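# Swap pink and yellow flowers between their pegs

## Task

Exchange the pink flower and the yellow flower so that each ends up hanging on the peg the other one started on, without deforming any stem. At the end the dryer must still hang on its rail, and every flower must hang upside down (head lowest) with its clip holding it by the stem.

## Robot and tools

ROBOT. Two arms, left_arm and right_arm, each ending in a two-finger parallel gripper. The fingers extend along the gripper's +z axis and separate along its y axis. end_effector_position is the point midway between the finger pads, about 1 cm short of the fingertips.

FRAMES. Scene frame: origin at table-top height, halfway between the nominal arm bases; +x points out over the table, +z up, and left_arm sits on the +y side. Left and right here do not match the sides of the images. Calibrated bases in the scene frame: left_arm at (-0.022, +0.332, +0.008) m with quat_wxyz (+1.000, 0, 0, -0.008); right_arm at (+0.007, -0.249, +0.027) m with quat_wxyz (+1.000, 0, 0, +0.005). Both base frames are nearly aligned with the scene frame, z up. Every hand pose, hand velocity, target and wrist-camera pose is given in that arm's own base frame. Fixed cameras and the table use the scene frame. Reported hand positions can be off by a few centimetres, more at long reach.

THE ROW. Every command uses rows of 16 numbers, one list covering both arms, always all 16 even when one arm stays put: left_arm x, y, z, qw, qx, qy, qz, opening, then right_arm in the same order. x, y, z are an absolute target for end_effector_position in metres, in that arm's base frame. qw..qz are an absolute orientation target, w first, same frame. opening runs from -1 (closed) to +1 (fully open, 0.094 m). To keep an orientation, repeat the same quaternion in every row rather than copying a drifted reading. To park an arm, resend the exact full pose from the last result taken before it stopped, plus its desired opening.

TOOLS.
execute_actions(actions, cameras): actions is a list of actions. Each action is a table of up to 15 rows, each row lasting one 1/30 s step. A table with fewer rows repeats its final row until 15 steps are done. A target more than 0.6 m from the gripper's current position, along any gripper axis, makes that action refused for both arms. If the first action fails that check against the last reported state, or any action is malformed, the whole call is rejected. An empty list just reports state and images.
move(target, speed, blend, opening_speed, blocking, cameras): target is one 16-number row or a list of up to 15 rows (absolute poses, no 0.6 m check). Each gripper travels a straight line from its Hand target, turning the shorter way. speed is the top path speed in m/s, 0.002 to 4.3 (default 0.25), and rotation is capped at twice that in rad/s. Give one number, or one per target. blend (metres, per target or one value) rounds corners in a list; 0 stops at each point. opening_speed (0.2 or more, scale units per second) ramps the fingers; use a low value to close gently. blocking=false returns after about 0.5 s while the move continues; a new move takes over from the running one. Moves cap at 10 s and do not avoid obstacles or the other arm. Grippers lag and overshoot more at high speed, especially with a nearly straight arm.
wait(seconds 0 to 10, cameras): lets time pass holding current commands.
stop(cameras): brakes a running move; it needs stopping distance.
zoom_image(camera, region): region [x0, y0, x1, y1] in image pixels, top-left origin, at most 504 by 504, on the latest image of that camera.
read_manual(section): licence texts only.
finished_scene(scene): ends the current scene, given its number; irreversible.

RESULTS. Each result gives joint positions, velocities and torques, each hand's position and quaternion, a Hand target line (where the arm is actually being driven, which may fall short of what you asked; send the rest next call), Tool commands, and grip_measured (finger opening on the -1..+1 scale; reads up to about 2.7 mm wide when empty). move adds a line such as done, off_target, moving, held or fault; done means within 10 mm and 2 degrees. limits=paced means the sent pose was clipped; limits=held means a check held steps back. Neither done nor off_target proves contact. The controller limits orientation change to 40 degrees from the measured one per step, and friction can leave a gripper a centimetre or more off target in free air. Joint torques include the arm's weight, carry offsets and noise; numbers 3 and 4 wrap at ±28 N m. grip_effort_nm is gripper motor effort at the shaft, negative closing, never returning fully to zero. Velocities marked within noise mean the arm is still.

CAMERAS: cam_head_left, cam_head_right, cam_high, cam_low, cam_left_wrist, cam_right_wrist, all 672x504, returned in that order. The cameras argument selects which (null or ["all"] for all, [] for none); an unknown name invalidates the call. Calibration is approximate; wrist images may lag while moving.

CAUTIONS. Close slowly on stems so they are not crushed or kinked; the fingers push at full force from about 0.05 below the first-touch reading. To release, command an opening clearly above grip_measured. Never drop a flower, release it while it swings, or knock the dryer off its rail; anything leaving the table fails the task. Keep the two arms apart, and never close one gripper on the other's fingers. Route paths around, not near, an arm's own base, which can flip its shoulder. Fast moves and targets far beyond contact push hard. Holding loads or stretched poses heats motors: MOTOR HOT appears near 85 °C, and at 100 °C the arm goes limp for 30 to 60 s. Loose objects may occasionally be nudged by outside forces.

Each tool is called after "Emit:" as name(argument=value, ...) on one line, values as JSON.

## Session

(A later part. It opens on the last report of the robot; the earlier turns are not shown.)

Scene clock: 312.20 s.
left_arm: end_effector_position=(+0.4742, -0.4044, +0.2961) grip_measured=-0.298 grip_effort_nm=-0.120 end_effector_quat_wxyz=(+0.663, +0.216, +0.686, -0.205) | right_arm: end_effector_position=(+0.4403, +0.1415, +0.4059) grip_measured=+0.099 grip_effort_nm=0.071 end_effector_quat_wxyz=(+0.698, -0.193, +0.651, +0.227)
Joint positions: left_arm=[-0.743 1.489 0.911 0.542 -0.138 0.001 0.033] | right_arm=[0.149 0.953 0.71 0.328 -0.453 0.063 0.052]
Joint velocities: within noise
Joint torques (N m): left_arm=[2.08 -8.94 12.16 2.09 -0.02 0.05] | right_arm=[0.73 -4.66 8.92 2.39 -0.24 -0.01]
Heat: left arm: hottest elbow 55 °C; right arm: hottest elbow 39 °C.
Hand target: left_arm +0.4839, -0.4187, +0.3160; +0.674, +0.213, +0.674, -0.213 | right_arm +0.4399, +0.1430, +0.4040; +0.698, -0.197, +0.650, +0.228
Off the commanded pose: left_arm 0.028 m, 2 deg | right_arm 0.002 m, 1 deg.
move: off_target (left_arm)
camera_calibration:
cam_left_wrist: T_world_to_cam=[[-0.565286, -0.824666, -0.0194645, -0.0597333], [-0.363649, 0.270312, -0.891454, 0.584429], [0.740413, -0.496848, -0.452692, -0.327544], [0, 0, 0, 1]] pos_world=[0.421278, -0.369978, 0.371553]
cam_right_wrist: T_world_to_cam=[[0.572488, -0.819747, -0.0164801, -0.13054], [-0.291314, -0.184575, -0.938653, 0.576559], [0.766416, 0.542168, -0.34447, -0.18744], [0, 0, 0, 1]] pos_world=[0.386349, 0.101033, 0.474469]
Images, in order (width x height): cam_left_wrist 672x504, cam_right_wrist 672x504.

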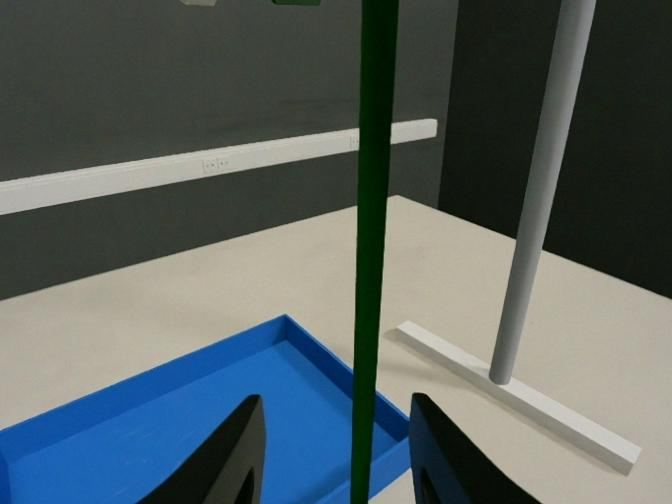

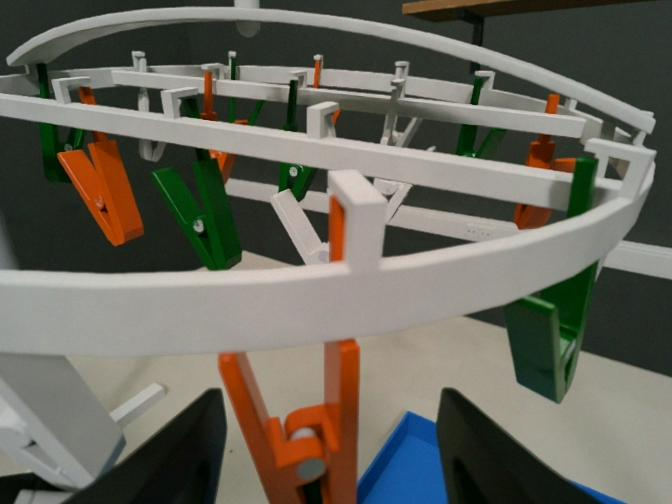

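Emit:
wait(seconds=0.3)

Emit:
zoom_image(camera="cam_high", region=[220, 120, 340, 260])

Emit:
zoom_image(camera="cam_low", region=[260, 120, 400, 260])

Emit:
zoom_image(camera="cam_head_left", region=[200, 40, 440, 240])

Scene clock: 316.97 s.
left_arm: end_effector_position=(+0.4743, -0.4045, +0.2961) grip_measured=-0.298 grip_effort_nm=-0.120 end_effector_quat_wxyz=(+0.663, +0.216, +0.686, -0.205) | right_arm: end_effector_position=(+0.4403, +0.1414, +0.4059) grip_measured=+0.099 grip_effort_nm=0.076 end_effector_quat_wxyz=(+0.698, -0.193, +0.651, +0.227)
Joint positions: left_arm=[-0.743 1.489 0.912 0.542 -0.138 0 0.033] | right_arm=[0.149 0.953 0.71 0.328 -0.452 0.063 0.052]
Joint velocities: within noise
Joint torques (N m): left_arm=[2.08 -8.88 12.15 2.07 -0.01 0.05] | right_arm=[0.73 -4.6 8.99 2.35 -0.25 -0.02]
Heat: left arm: hottest elbow 55 °C; right arm: hottest elbow 39 °C.
Hand target: left_arm +0.4839, -0.4187, +0.3160; +0.674, +0.212, +0.674, -0.213 | right_arm +0.4399, +0.1430, +0.4040; +0.698, -0.197, +0.650, +0.228
Tool commands: left_gripper/opening=-0.3 right_gripper/opening=+0.1
Off the commanded pose: left_arm 0.028 m, 2 deg | right_arm 0.002 m, 1 deg.
wait: 0.30 s; at rest from the start
camera_calibration:
cam_left_wrist: T_world_to_cam=[[-0.565322, -0.824651, -0.0190433, -0.0598949], [-0.36384, 0.270009, -0.891468, 0.584467], [0.740292, -0.497038, -0.452683, -0.32769], [0, 0, 0, 1]] pos_world=[0.421378, -0.370078, 0.371553]
cam_right_wrist: T_world_to_cam=[[0.572148, -0.819983, -0.0165614, -0.130346], [-0.291435, -0.184392, -0.938651, 0.576586], [0.766624, 0.541874, -0.344471, -0.18749], [0, 0, 0, 1]] pos_world=[0.386349, 0.101032, 0.474469]

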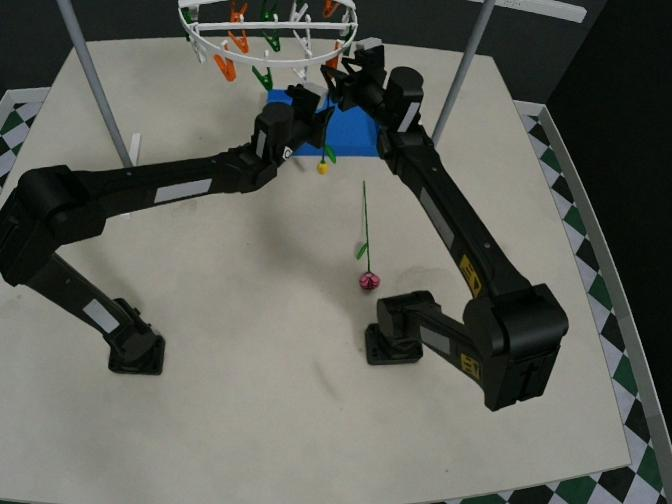

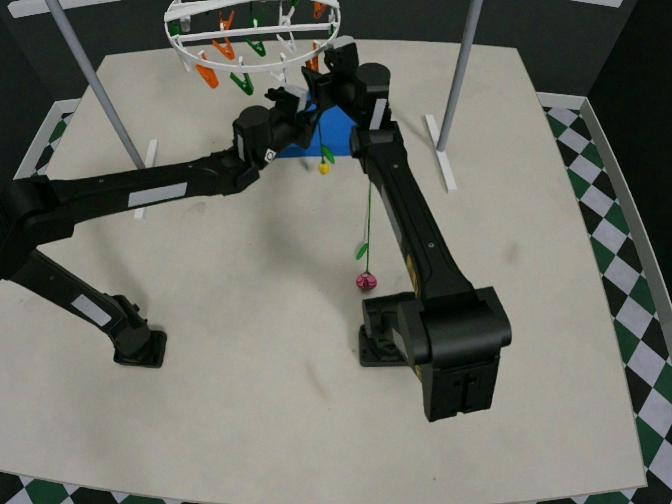

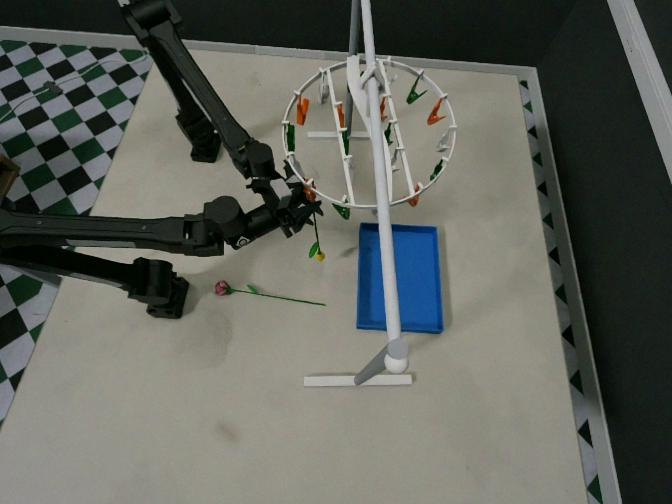

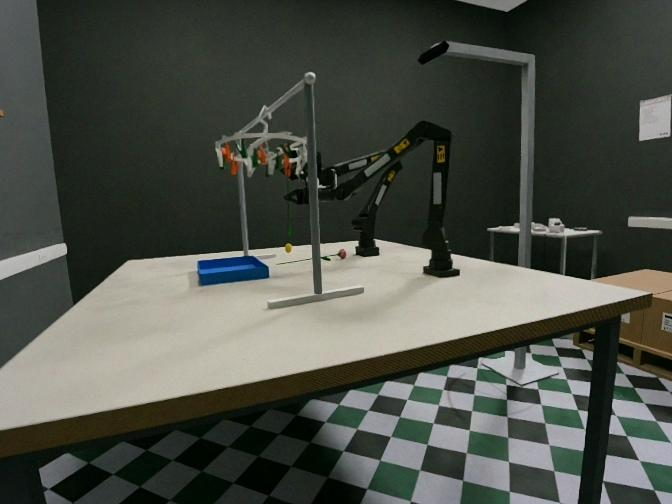

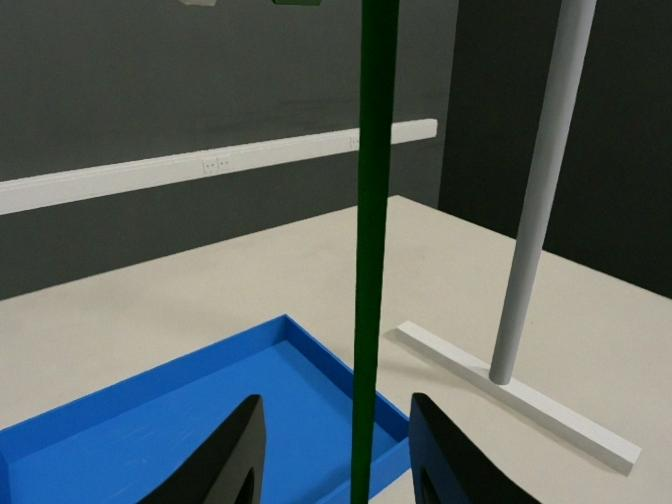

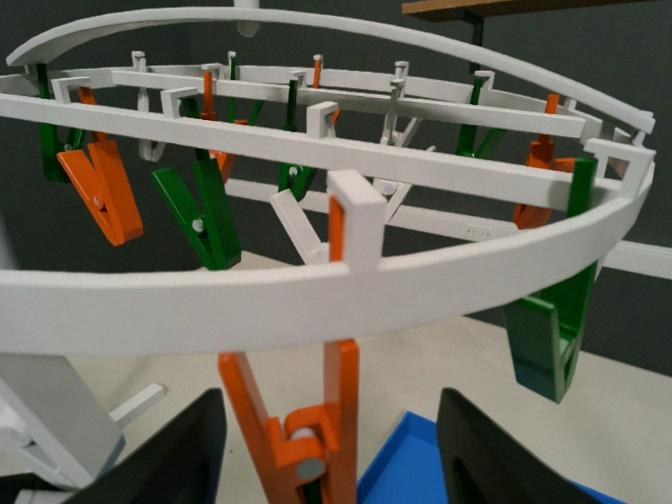

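Scaled by 3.600 from the camera's 672x504 image, which has a finer 960x720 frame.

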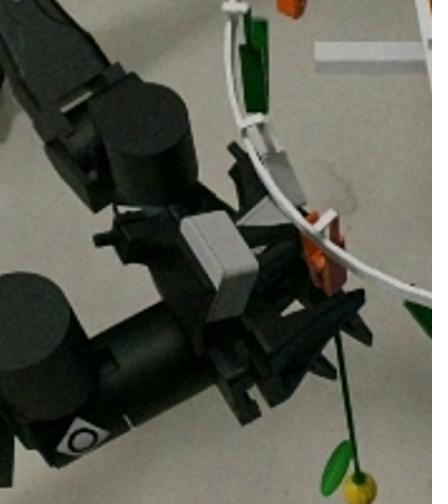

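Scaled by 3.600 from the camera's 672x504 image, which has a finer 960x720 frame.

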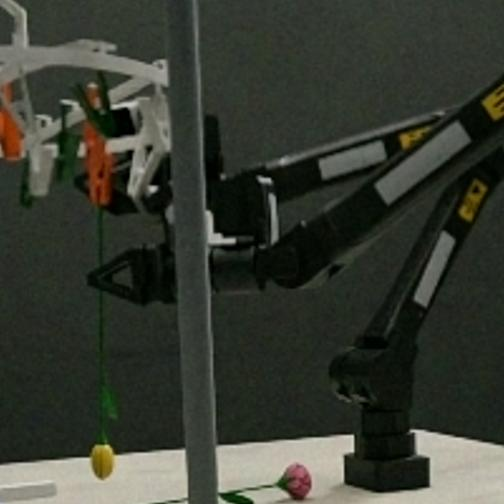

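Scaled by 2.100 from the camera's 672x504 image, which has a finer 960x720 frame.

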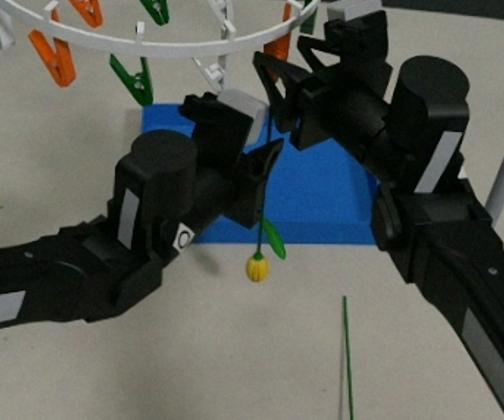

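Emit:
move(target=[0.4800, -0.410, 0.270, 0.6744, 0.2126, 0.6744, -0.2126, -0.2, 0.440, 0.143, 0.404, 0.698, -0.1975, 0.6497, 0.2275, 0.1], speed=0.07, cameras=["cam_left_wrist","cam_right_wrist","cam_low"])

Scene clock: 321.50 s.
left_arm: end_effector_position=(+0.4776, -0.4084, +0.2685) grip_measured=-0.202 grip_effort_nm=0.046 end_effector_quat_wxyz=(+0.669, +0.213, +0.680, -0.211) | right_arm: end_effector_position=(+0.4400, +0.1418, +0.4059) grip_measured=+0.099 grip_effort_nm=0.071 end_effector_quat_wxyz=(+0.697, -0.195, +0.651, +0.228)
Joint positions: left_arm=[-0.743 1.557 0.885 0.655 -0.134 -0.003 0.038] | right_arm=[0.148 0.953 0.71 0.328 -0.457 0.063 0.052]
Joint velocities: within noise
Joint torques (N m): left_arm=[2.61 -10.34 7.83 2.89 0.13 0.1] | right_arm=[0.79 -4.84 8.94 2.36 -0.05 -0.03]
Heat: left arm: hottest elbow 54 °C; right arm: hottest elbow 38 °C.
Hand target: left_arm +0.4800, -0.4100, +0.2699; +0.674, +0.213, +0.675, -0.212 | right_arm +0.4399, +0.1430, +0.4040; +0.698, -0.197, +0.650, +0.228
Off the commanded pose: left_arm 0.003 m, 1 deg | right_arm 0.002 m, 0 deg.
move: done
camera_calibration:
cam_left_wrist: T_world_to_cam=[[-0.568166, -0.822814, -0.0128299, -0.0613246], [-0.351519, 0.256767, -0.90028, 0.55321], [0.744058, -0.506999, -0.435121, -0.355158], [0, 0, 0, 1]] pos_world=[0.423879, -0.372569, 0.342721]
cam_right_wrist: T_world_to_cam=[[0.575587, -0.817581, -0.0161683, -0.131823], [-0.290606, -0.186029, -0.938585, 0.576381], [0.764361, 0.544936, -0.344669, -0.186792], [0, 0, 0, 1]] pos_world=[0.386151, 0.101237, 0.47447]
Images, in order (width x height): cam_low 672x504, cam_left_wrist 672x504, cam_right_wrist 672x504.

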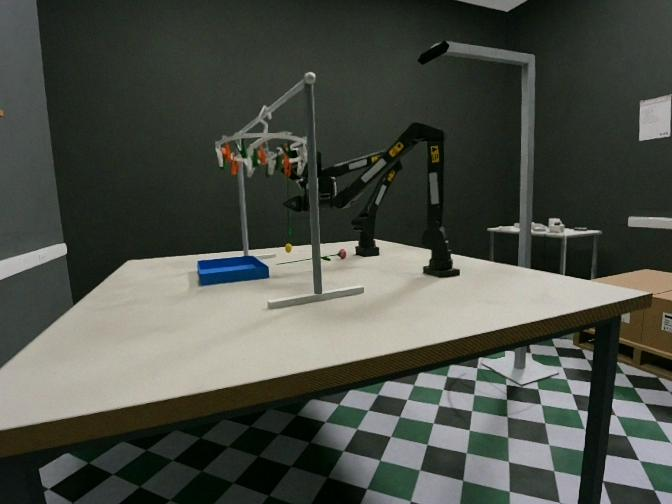

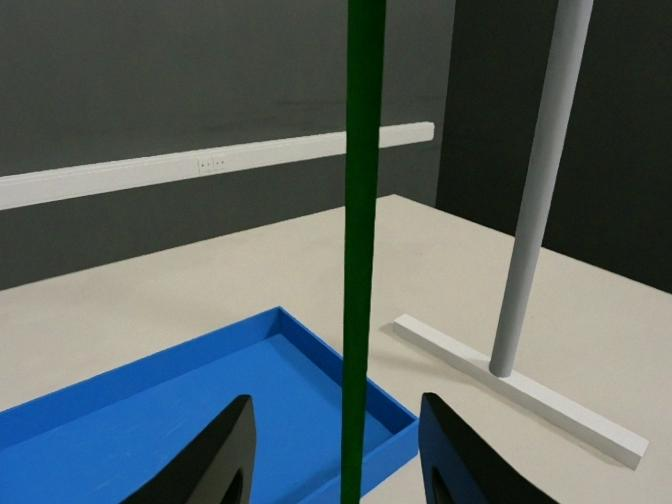

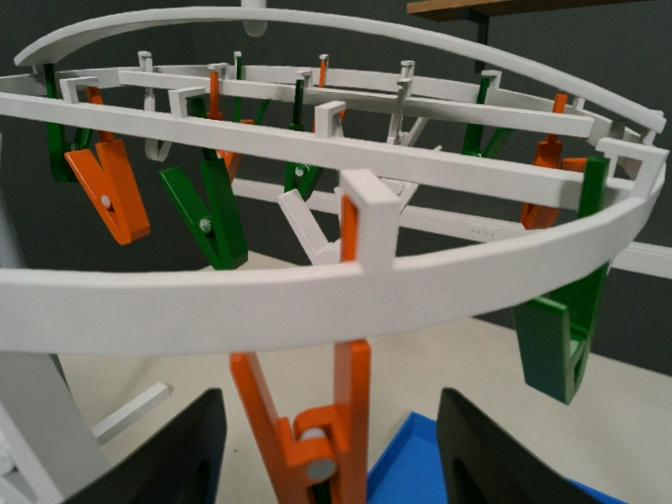

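Emit:
move(target=[0.4800, -0.412, 0.270, 0.6744, 0.2126, 0.6744, -0.2126, -0.96, 0.4365, 0.151, 0.404, 0.698, -0.1975, 0.6497, 0.2275, 0.1], speed=0.05, opening_speed=0.4, cameras=["cam_left_wrist","cam_right_wrist"])

Scene clock: 330.30 s.
left_arm: end_effector_position=(+0.4776, -0.4085, +0.2686) grip_measured=-0.954 grip_effort_nm=-1.028 end_effector_quat_wxyz=(+0.669, +0.214, +0.680, -0.211) | right_arm: end_effector_position=(+0.4394, +0.1472, +0.4060) grip_measured=+0.099 grip_effort_nm=0.071 end_effector_quat_wxyz=(+0.698, -0.193, +0.651, +0.227)
Joint positions: left_arm=[-0.743 1.557 0.885 0.656 -0.133 -0.003 0.002] | right_arm=[0.168 0.953 0.71 0.328 -0.433 0.063 0.052]
Joint velocities: within noise
Joint torques (N m): left_arm=[2.49 -10.05 8.09 2.97 0.01 0.09] | right_arm=[1.55 -5.3 8.64 2.18 0.08 -0.04]
Heat: left arm: hottest elbow 53 °C; right arm: hottest elbow 38 °C.
Hand target: left_arm +0.4799, -0.4120, +0.2700; +0.674, +0.213, +0.674, -0.213 | right_arm +0.4365, +0.1509, +0.4040; +0.698, -0.197, +0.650, +0.228
Off the commanded pose: left_arm 0.005 m, 1 deg | right_arm 0.005 m, 1 deg.
move: done
camera_calibration:
cam_left_wrist: T_world_to_cam=[[-0.568481, -0.822598, -0.0127448, -0.0611944], [-0.351217, 0.256669, -0.900426, 0.55315], [0.74396, -0.507399, -0.434822, -0.35525], [0, 0, 0, 1]] pos_world=[0.423779, -0.372569, 0.342821]
cam_right_wrist: T_world_to_cam=[[0.572246, -0.819883, -0.0180423, -0.124502], [-0.291681, -0.182922, -0.938862, 0.577506], [0.766457, 0.542523, -0.343821, -0.190168], [0, 0, 0, 1]] pos_world=[0.385449, 0.106732, 0.474568]
Images, in order (width x height): cam_left_wrist 672x504, cam_right_wrist 672x504.

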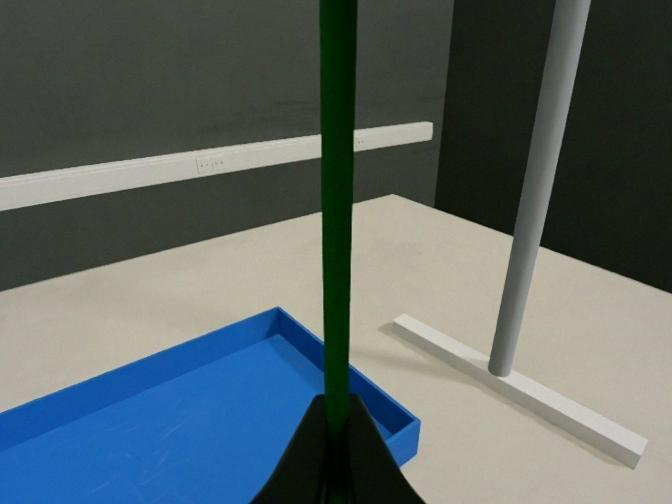

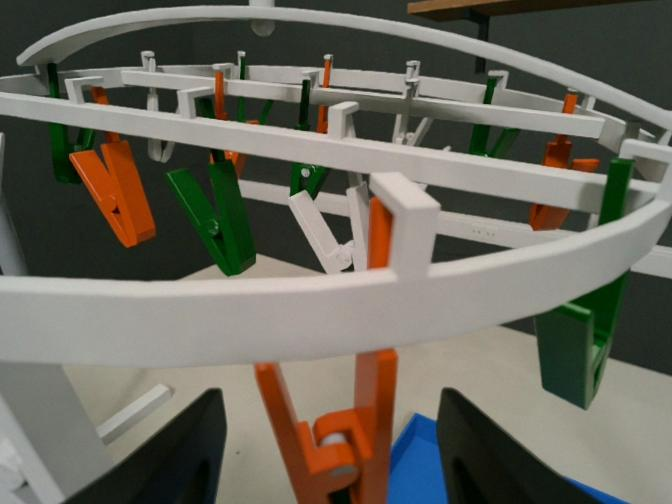

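Both aligned. Now squeeze peg B.

Emit:
move(target=[0.4800, -0.412, 0.270, 0.6744, 0.2126, 0.6744, -0.2126, -0.96, 0.4365, 0.151, 0.404, 0.698, -0.1975, 0.6497, 0.2275, -0.62], speed=0.05, opening_speed=0.4, cameras=["cam_left_wrist","cam_right_wrist"])

Emit:
zoom_image(camera="cam_right_wrist", region=[150, 320, 510, 504])

Scene clock: 334.00 s.
left_arm: end_effector_position=(+0.4776, -0.4085, +0.2688) grip_measured=-0.956 grip_effort_nm=-1.062 end_effector_quat_wxyz=(+0.669, +0.213, +0.680, -0.211) | right_arm: end_effector_position=(+0.4394, +0.1472, +0.4060) grip_measured=-0.567 grip_effort_nm=-0.984 end_effector_quat_wxyz=(+0.698, -0.193, +0.651, +0.227)
Joint positions: left_arm=[-0.743 1.557 0.885 0.656 -0.133 -0.003 0.002] | right_arm=[0.168 0.953 0.71 0.328 -0.433 0.063 0.02]
Joint velocities: within noise
Joint torques (N m): left_arm=[2.49 -10.05 8.12 2.92 0.01 0.09] | right_arm=[1.44 -5.13 8.7 2.19 0.08 -0.04]
Heat: left arm: hottest elbow 53 °C; right arm: hottest elbow 38 °C.
Hand target: left_arm +0.4799, -0.4120, +0.2699; +0.674, +0.213, +0.674, -0.213 | right_arm +0.4365, +0.1509, +0.4040; +0.698, -0.197, +0.650, +0.228
Off the commanded pose: left_arm 0.004 m, 1 deg | right_arm 0.005 m, 1 deg.
move: done
camera_calibration:
cam_left_wrist: T_world_to_cam=[[-0.568486, -0.822597, -0.0125976, -0.0612411], [-0.350687, 0.25615, -0.90078, 0.552942], [0.744206, -0.507663, -0.434092, -0.35566], [0, 0, 0, 1]] pos_world=[0.423779, -0.372568, 0.342919]
cam_right_wrist: T_world_to_cam=[[0.572246, -0.819883, -0.0180423, -0.124502], [-0.291681, -0.182922, -0.938862, 0.577506], [0.766457, 0.542523, -0.343821, -0.190168], [0, 0, 0, 1]] pos_world=[0.385449, 0.106732, 0.474568]
Images, in order (width x height): cam_left_wrist 672x504, cam_right_wrist 672x504.

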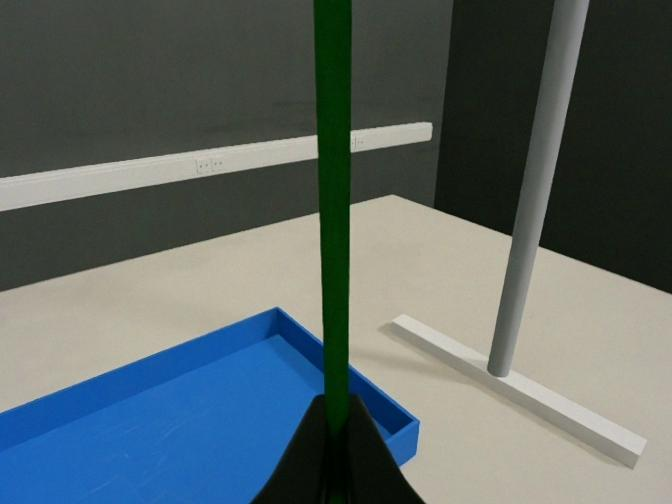

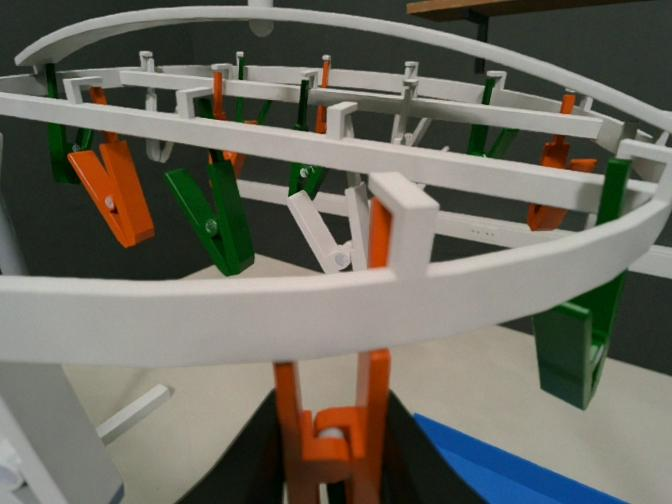

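Scaled by 1.400 from the camera's 672x504 image, which has a finer 960x720 frame.

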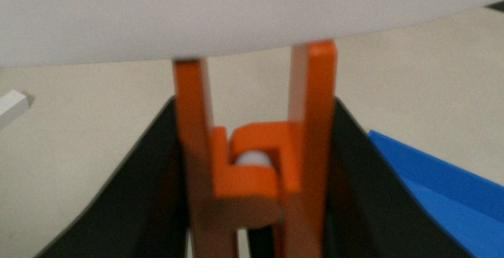

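Emit:
move(target=[0.4800, -0.412, 0.24, 0.6744, 0.2126, 0.6744, -0.2126, -0.96, 0.4365, 0.151, 0.404, 0.698, -0.1975, 0.6497, 0.2275, -0.62], speed=0.05, cameras=["cam_high","cam_right_wrist"])

Emit:
zoom_image(camera="cam_right_wrist", region=[150, 320, 510, 504])

Emit:
zoom_image(camera="cam_high", region=[240, 120, 360, 280])

Scene clock: 338.23 s.
left_arm: end_effector_position=(+0.4788, -0.4096, +0.2416) grip_measured=-0.956 grip_effort_nm=-1.057 end_effector_quat_wxyz=(+0.671, +0.213, +0.678, -0.212) | right_arm: end_effector_position=(+0.4394, +0.1472, +0.4060) grip_measured=-0.570 grip_effort_nm=-1.023 end_effector_quat_wxyz=(+0.698, -0.193, +0.651, +0.227)
Joint positions: left_arm=[-0.743 1.615 0.862 0.742 -0.133 -0.003 0.002] | right_arm=[0.168 0.953 0.71 0.328 -0.433 0.063 0.02]
Joint velocities: within noise
Joint torques (N m): left_arm=[2.43 -10.4 7.24 3.1 0.02 0.09] | right_arm=[1.49 -5.19 8.68 2.17 0.07 -0.04]
Heat: left arm: hottest elbow 52 °C; right arm: hottest elbow 38 °C.
Hand target: left_arm +0.4799, -0.4119, +0.2399; +0.674, +0.213, +0.675, -0.213 | right_arm +0.4365, +0.1509, +0.4040; +0.698, -0.197, +0.650, +0.228
Off the commanded pose: left_arm 0.003 m, 1 deg | right_arm 0.005 m, 1 deg.
move: done
camera_calibration:
cam_right_wrist: T_world_to_cam=[[0.572246, -0.819883, -0.0180423, -0.124502], [-0.291681, -0.182922, -0.938862, 0.577506], [0.766457, 0.542523, -0.343821, -0.190168], [0, 0, 0, 1]] pos_world=[0.385449, 0.106732, 0.474568]
Images, in order (width x height): cam_high 672x504, cam_right_wrist 672x504.

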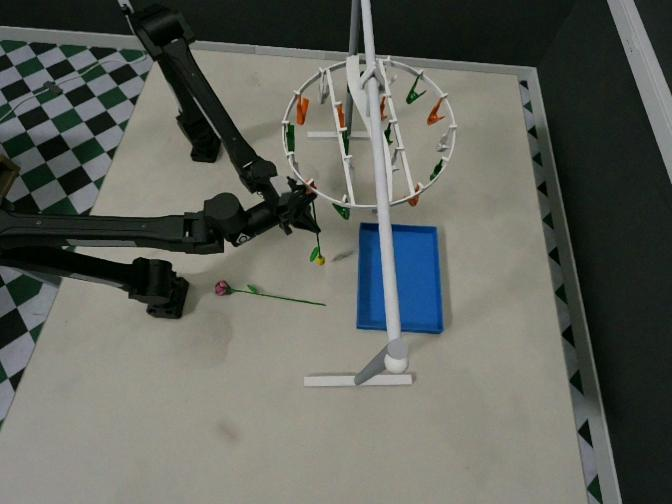

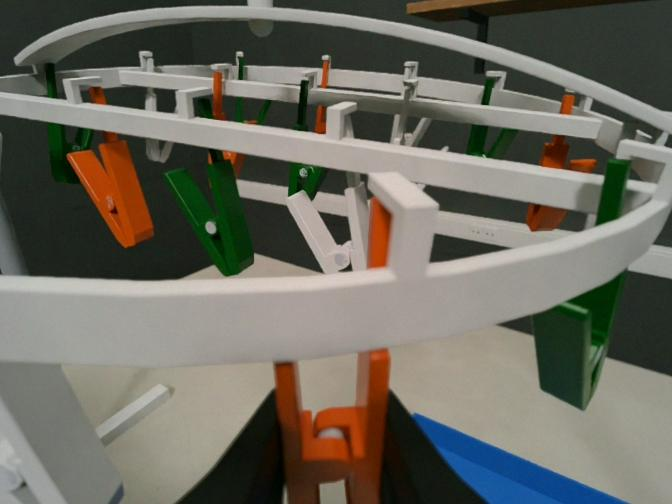

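Scaled by 1.400 from the camera's 672x504 image, which has a finer 960x720 frame.

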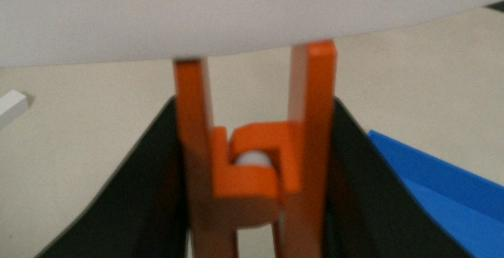

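Scaled by 3.150 from the camera's 672x504 image, which has a finer 960x720 frame.

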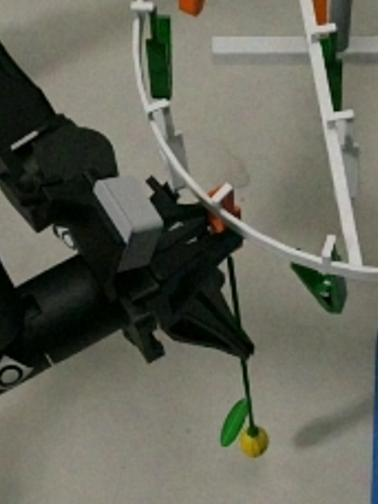

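Emit:
move(target=[[0.479, -0.410, 0.205, 0.6744, 0.2126, 0.6744, -0.2126, -0.96, 0.4365, 0.151, 0.404, 0.698, -0.1975, 0.6497, 0.2275, -0.62],[0.37, -0.335, 0.205, 0.6744, 0.2126, 0.6744, -0.2126, -0.96, 0.4365, 0.151, 0.404, 0.698, -0.1975, 0.6497, 0.2275, -0.62]], speed=0.12, cameras=["cam_high","cam_left_wrist"])

Emit:
move(target=[[0.36, -0.33, 0.205, 0.6744, 0.2126, 0.6744, -0.2126, -0.96, 0.4365, 0.151, 0.404, 0.698, -0.1975, 0.6497, 0.2275, -0.1],[0.35, -0.32, 0.22, 0.6744, 0.2126, 0.6744, -0.2126, -0.96, 0.34, 0.082, 0.404, 0.698, -0.1975, 0.6497, 0.2275, -0.1],[0.332, -0.297, 0.22, 0.3827, 0, 0.9239, 0, -0.96, 0.30, 0.02, 0.38, 0.698, -0.1975, 0.6497, 0.2275, -0.1],[0.332, -0.297, 0.12, 0, 0, 1, 0, -0.96, 0.28, -0.02, 0.36, 0.698, -0.1975, 0.6497, 0.2275, -0.1]], speed=0.12)

Scene clock: 357.07 s.
left_arm: end_effector_position=(+0.3750, -0.3333, +0.1988) grip_measured=-0.956 grip_effort_nm=-1.067 end_effector_quat_wxyz=(+0.669, +0.212, +0.681, -0.208) | right_arm: end_effector_position=(+0.4394, +0.1472, +0.4060) grip_measured=-0.570 grip_effort_nm=-1.033 end_effector_quat_wxyz=(+0.698, -0.193, +0.651, +0.227)
Joint positions: left_arm=[-0.789 1.432 0.478 0.936 -0.186 -0.003 0.002] | right_arm=[0.168 0.953 0.71 0.328 -0.433 0.063 0.02]
Joint velocities: within noise
Joint torques (N m): left_arm=[1.79 -8.35 5.49 2.56 -0.04 0.09] | right_arm=[1.2 -5.25 8.73 2.18 0.08 -0.04]
Heat: left arm: hottest elbow 49 °C; right arm: hottest elbow 38 °C.
Hand target: left_arm +0.3700, -0.3350, +0.2048; +0.674, +0.213, +0.674, -0.213 | right_arm +0.4365, +0.1509, +0.4040; +0.698, -0.197, +0.650, +0.228
Off the commanded pose: left_arm 0.008 m, 1 deg | right_arm 0.005 m, 1 deg.
move: done
camera_calibration:
cam_left_wrist: T_world_to_cam=[[-0.563163, -0.826229, -0.0138975, -0.061587], [-0.353828, 0.256301, -0.899508, 0.435656], [0.746762, -0.501653, -0.436682, -0.269984], [0, 0, 0, 1]] pos_world=[0.321077, -0.297982, 0.273123]
Images, in order (width x height): cam_high 672x504, cam_left_wrist 672x504.

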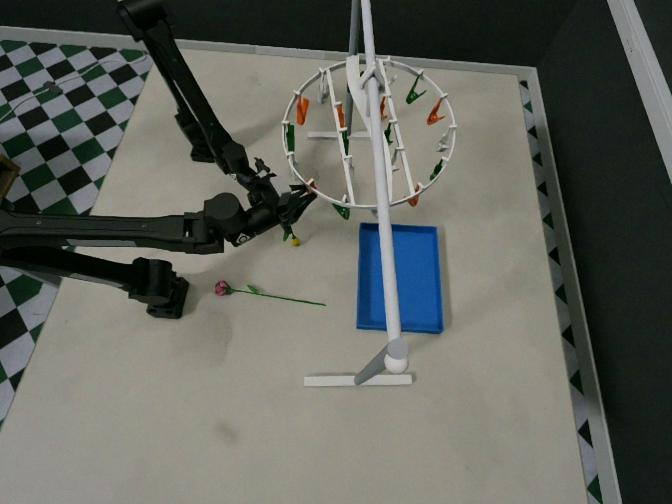

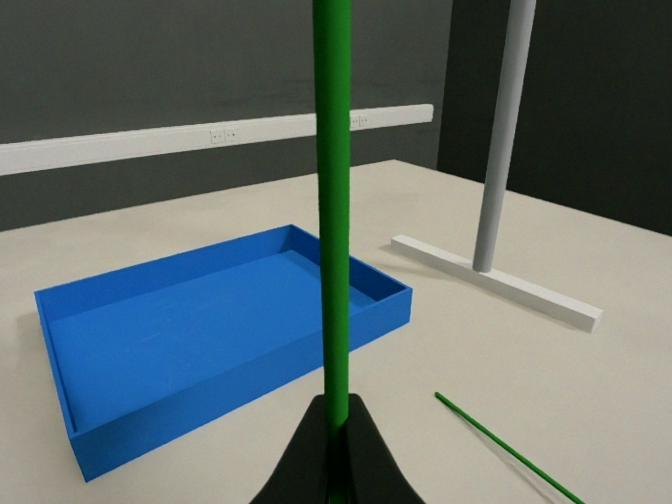

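Scene clock: 367.07 s.
left_arm: end_effector_position=(+0.3162, -0.2875, +0.1083) grip_measured=-0.956 grip_effort_nm=-1.062 end_effector_quat_wxyz=(-0.008, -0.001, +1.000, +0.010) | right_arm: end_effector_position=(+0.2797, -0.0169, +0.3670) grip_measured=-0.101 grip_effort_nm=0.071 end_effector_quat_wxyz=(+0.700, -0.208, +0.646, +0.222)
Joint positions: left_arm=[-0.738 1.558 1.138 -1.176 -0.003 -0.74 0.002] | right_arm=[-0.69 0.543 0.405 0.435 -1.296 0.282 0.042]
Joint velocities: within noise
Joint torques (N m): left_arm=[3.25 -9.7 10.71 -0.02 0.11 0.17] | right_arm=[-0.26 3.25 7.99 1.98 0.11 0.18]
Heat: left arm: hottest elbow 50 °C; right arm: hottest elbow 38 °C.
Hand target: left_arm +0.3315, -0.2964, +0.1201; +0.000, +0.000, +1.000, +0.000 | right_arm +0.2800, -0.0199, +0.3600; +0.698, -0.197, +0.650, +0.227
Off the commanded pose: left_arm 0.022 m, 1 deg | right_arm 0.008 m, 1 deg.
move: off_target (left_arm)
camera_calibration:
cam_left_wrist: T_world_to_cam=[[-0.0124948, -0.999617, -0.0246992, -0.280923], [-0.899899, 0.000472957, 0.436097, 0.276117], [-0.435919, 0.0276758, -0.89956, 0.333676], [0, 0, 0, 1]] pos_world=[0.390423, -0.29018, 0.172809]
cam_right_wrist: T_world_to_cam=[[0.583177, -0.812227, 0.0138799, -0.183], [-0.270193, -0.210055, -0.939613, 0.458059], [0.766094, 0.54421, -0.341957, 0.00721954], [0, 0, 0, 1]] pos_world=[0.224955, -0.056349, 0.435407]

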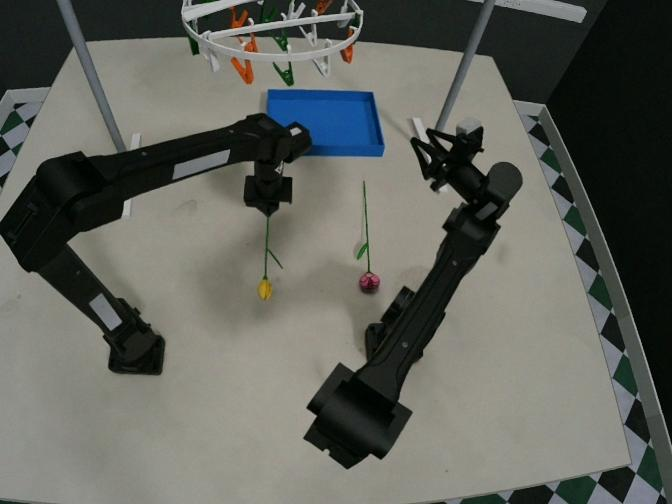

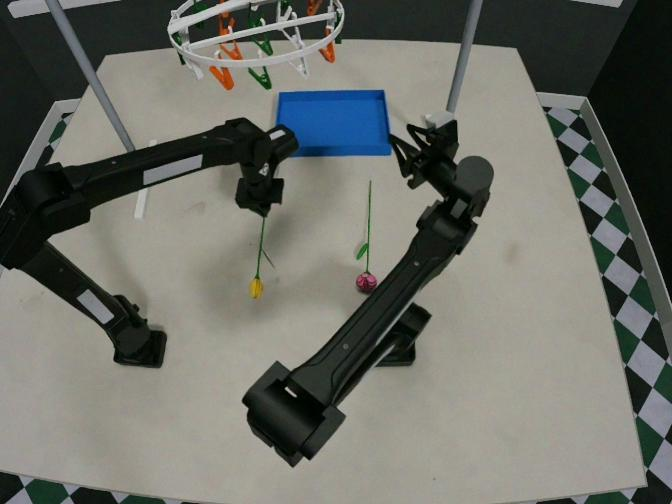

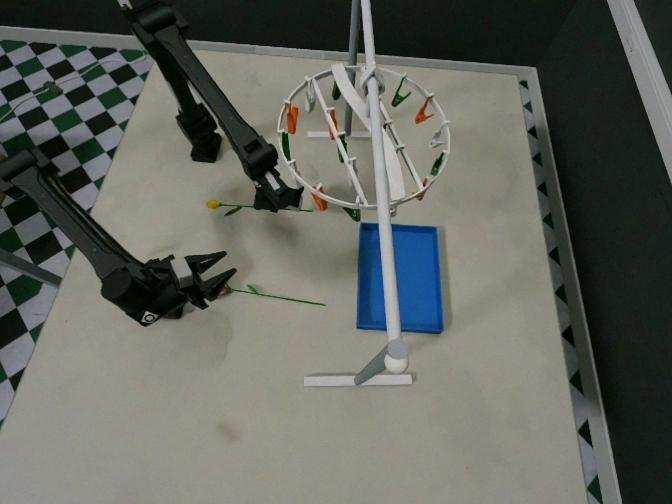

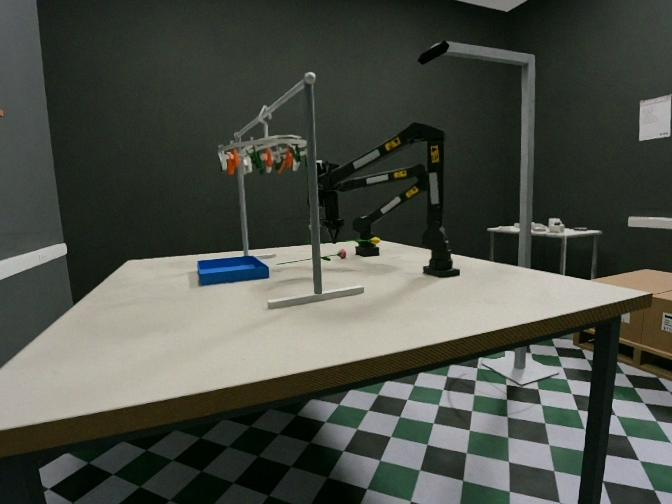

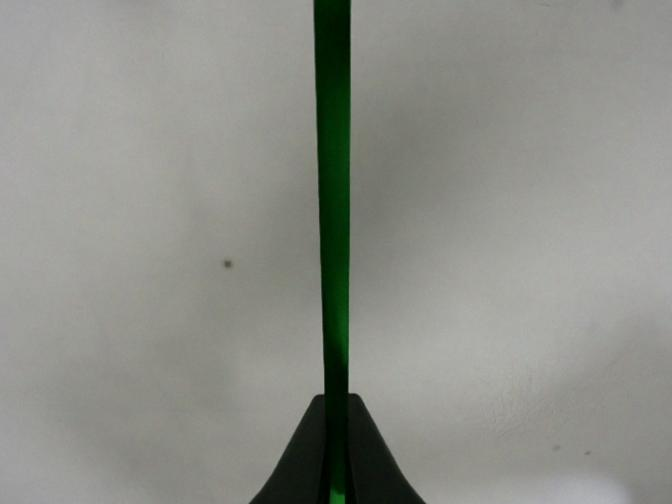

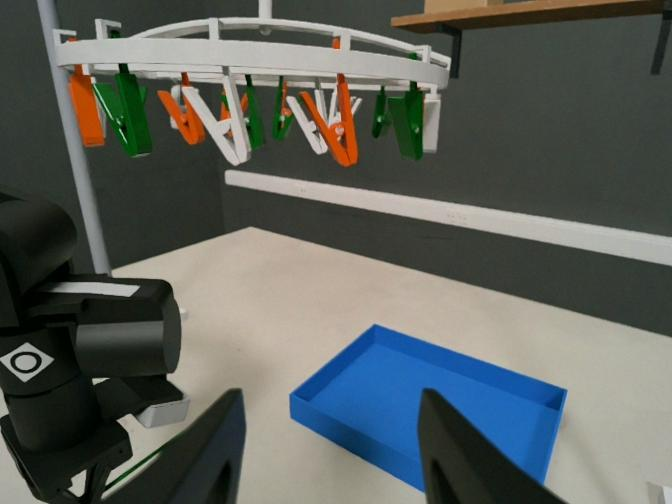

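Emit:
move(target=[[0.340, -0.303, 0.045, 0, 0, 1, 0, -0.96, 0.28, -0.02, 0.36, 0.698, -0.1975, 0.6497, 0.2275, -0.1],[0.340, -0.303, 0.02, 0, 0, 1, 0, -0.96, 0.28, -0.02, 0.36, 0.698, -0.1975, 0.6497, 0.2275, -0.1]], speed=[0.12,0.04], cameras=["cam_high","cam_left_wrist","cam_low"])

Emit:
zoom_image(camera="cam_high", region=[260, 50, 480, 230])

Emit:
zoom_image(camera="cam_low", region=[270, 180, 420, 280])

Scene clock: 375.53 s.
left_arm: end_effector_position=(+0.3357, -0.3045, +0.0261) grip_measured=-0.956 grip_effort_nm=-1.067 end_effector_quat_wxyz=(+0.001, +0.000, +1.000, +0.000) | right_arm: end_effector_position=(+0.2797, -0.0169, +0.3672) grip_measured=-0.101 grip_effort_nm=0.076 end_effector_quat_wxyz=(+0.701, -0.208, +0.646, +0.222)
Joint positions: left_arm=[-0.737 1.714 1.089 -0.944 -0.003 -0.737 0.002] | right_arm=[-0.69 0.543 0.405 0.438 -1.296 0.284 0.042]
Joint velocities: within noise
Joint torques (N m): left_arm=[3.25 -10.93 6.52 0.85 0.09 0.17] | right_arm=[-0.21 3.08 7.94 1.91 0.12 0.2]
Heat: left arm: hottest elbow 51 °C; right arm: hottest elbow 38 °C.
Hand target: left_arm +0.3399, -0.3030, +0.0201; +0.000, +0.000, +1.000, +0.000 | right_arm +0.2800, -0.0199, +0.3601; +0.698, -0.197, +0.650, +0.227
Off the commanded pose: left_arm 0.008 m, 0 deg | right_arm 0.008 m, 1 deg.
move: done
camera_calibration:
cam_left_wrist: T_world_to_cam=[[-0.0133732, -0.999891, -0.00624234, -0.299872], [-0.908231, 0.00953542, 0.418361, 0.335464], [-0.418256, 0.0112643, -0.908259, 0.258015], [0, 0, 0, 1]] pos_world=[0.408585, -0.305945, 0.0921275]
Images, in order (width x height): cam_high 672x504, cam_low 672x504, cam_left_wrist 672x504.

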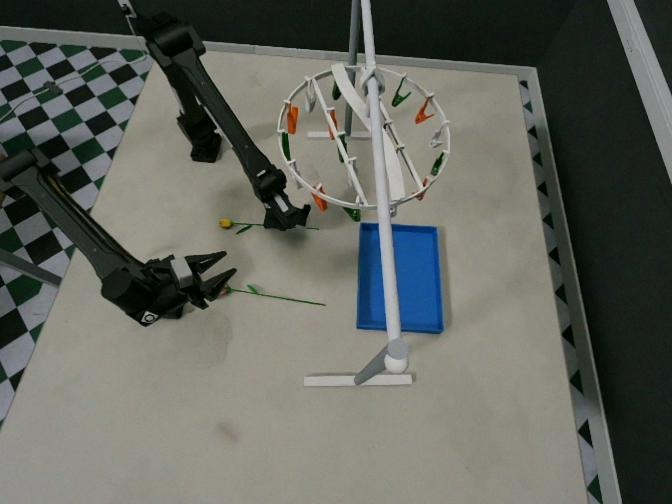

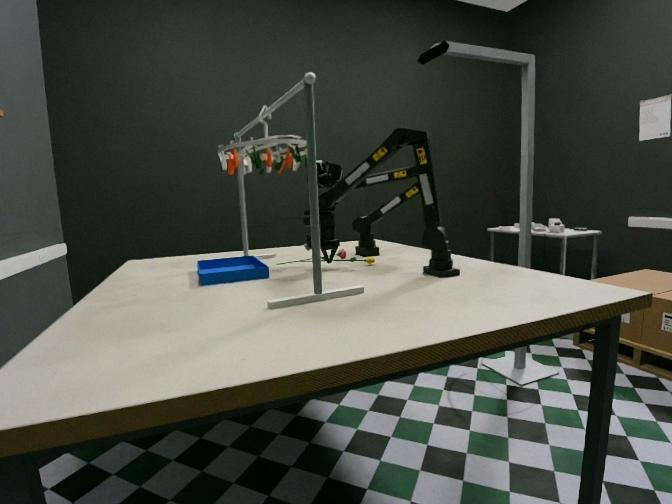

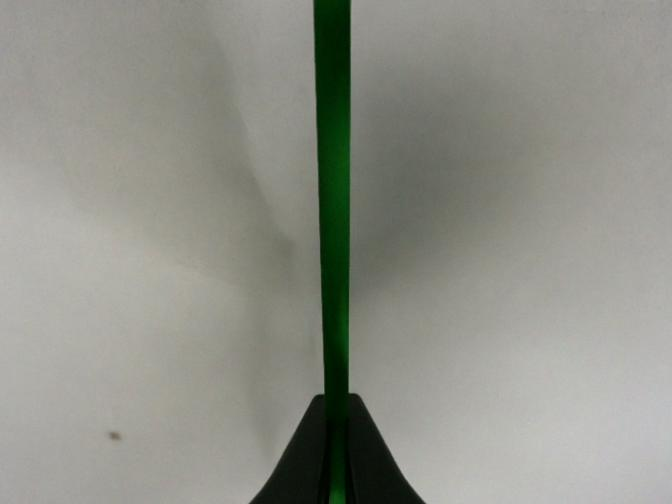

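Scaled by 2.291 from the camera's 672x504 image, which has a finer 960x720 frame.

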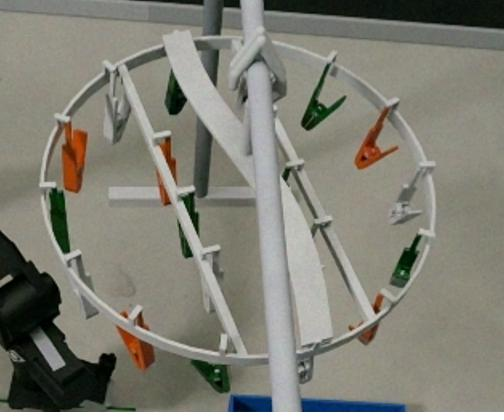

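Scaled by 3.360 from the camera's 672x504 image, which has a finer 960x720 frame.

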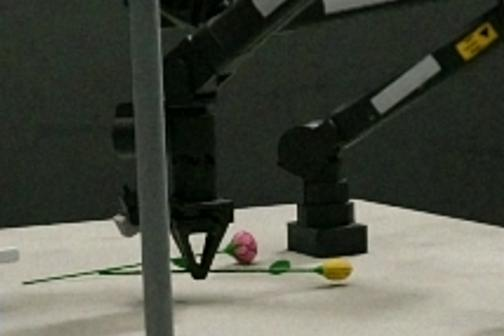

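Emit:
move(target=[0.340, -0.303, 0.006, 0, 0, 1, 0, -0.96, 0.28, -0.02, 0.36, 0.698, -0.1975, 0.6497, 0.2275, -0.1], speed=0.04, cameras=["cam_low","cam_left_wrist"])

Emit:
zoom_image(camera="cam_low", region=[270, 180, 420, 280])

Scene clock: 378.80 s.
left_arm: end_effector_position=(+0.3359, -0.3048, +0.0128) grip_measured=-0.956 grip_effort_nm=-1.067 end_effector_quat_wxyz=(+0.002, +0.000, +1.000, +0.000) | right_arm: end_effector_position=(+0.2798, -0.0169, +0.3672) grip_measured=-0.101 grip_effort_nm=0.081 end_effector_quat_wxyz=(+0.701, -0.208, +0.646, +0.222)
Joint positions: left_arm=[-0.737 1.736 1.077 -0.909 -0.002 -0.737 0.002] | right_arm=[-0.69 0.544 0.405 0.439 -1.296 0.285 0.042]
Joint velocities: within noise
Joint torques (N m): left_arm=[3.31 -10.93 6.28 0.92 0.08 0.17] | right_arm=[-0.21 3.02 7.99 1.92 0.11 0.2]
Heat: left arm: hottest elbow 50 °C; right arm: hottest elbow 38 °C.
Hand target: left_arm +0.3398, -0.3029, +0.0061; +0.000, +0.000, +1.000, +0.000 | right_arm +0.2800, -0.0199, +0.3601; +0.698, -0.197, +0.650, +0.227
Off the commanded pose: left_arm 0.008 m, 0 deg | right_arm 0.008 m, 1 deg.
move: done
camera_calibration:
cam_left_wrist: T_world_to_cam=[[-0.0136735, -0.999892, -0.00545371, -0.300189], [-0.908358, 0.0101415, 0.41807, 0.341563], [-0.417969, 0.0106704, -0.908398, 0.245776], [0, 0, 0, 1]] pos_world=[0.408884, -0.306243, 0.0788282]
Images, in order (width x height): cam_low 672x504, cam_left_wrist 672x504.

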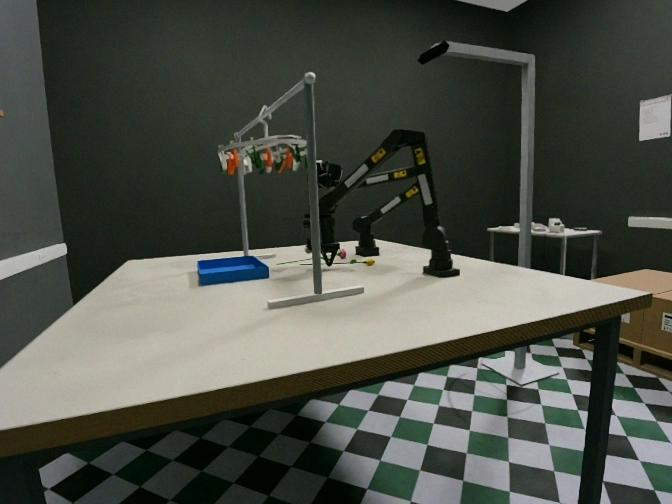

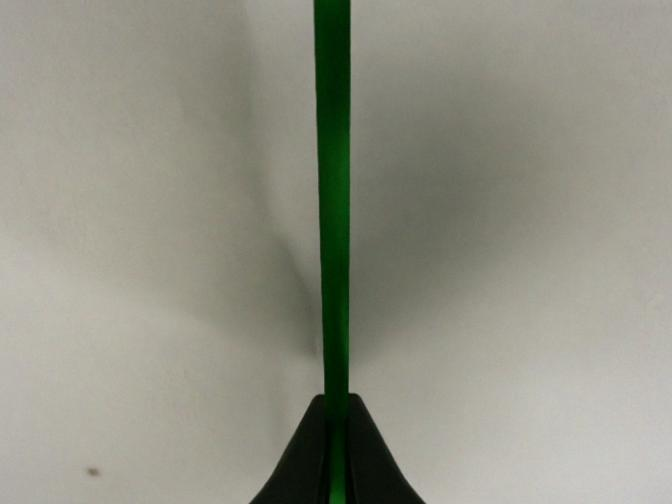

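Scaled by 3.360 from the camera's 672x504 image, which has a finer 960x720 frame.

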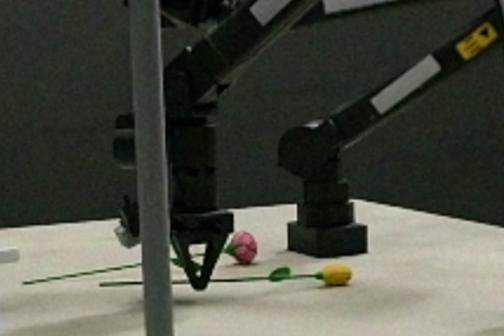

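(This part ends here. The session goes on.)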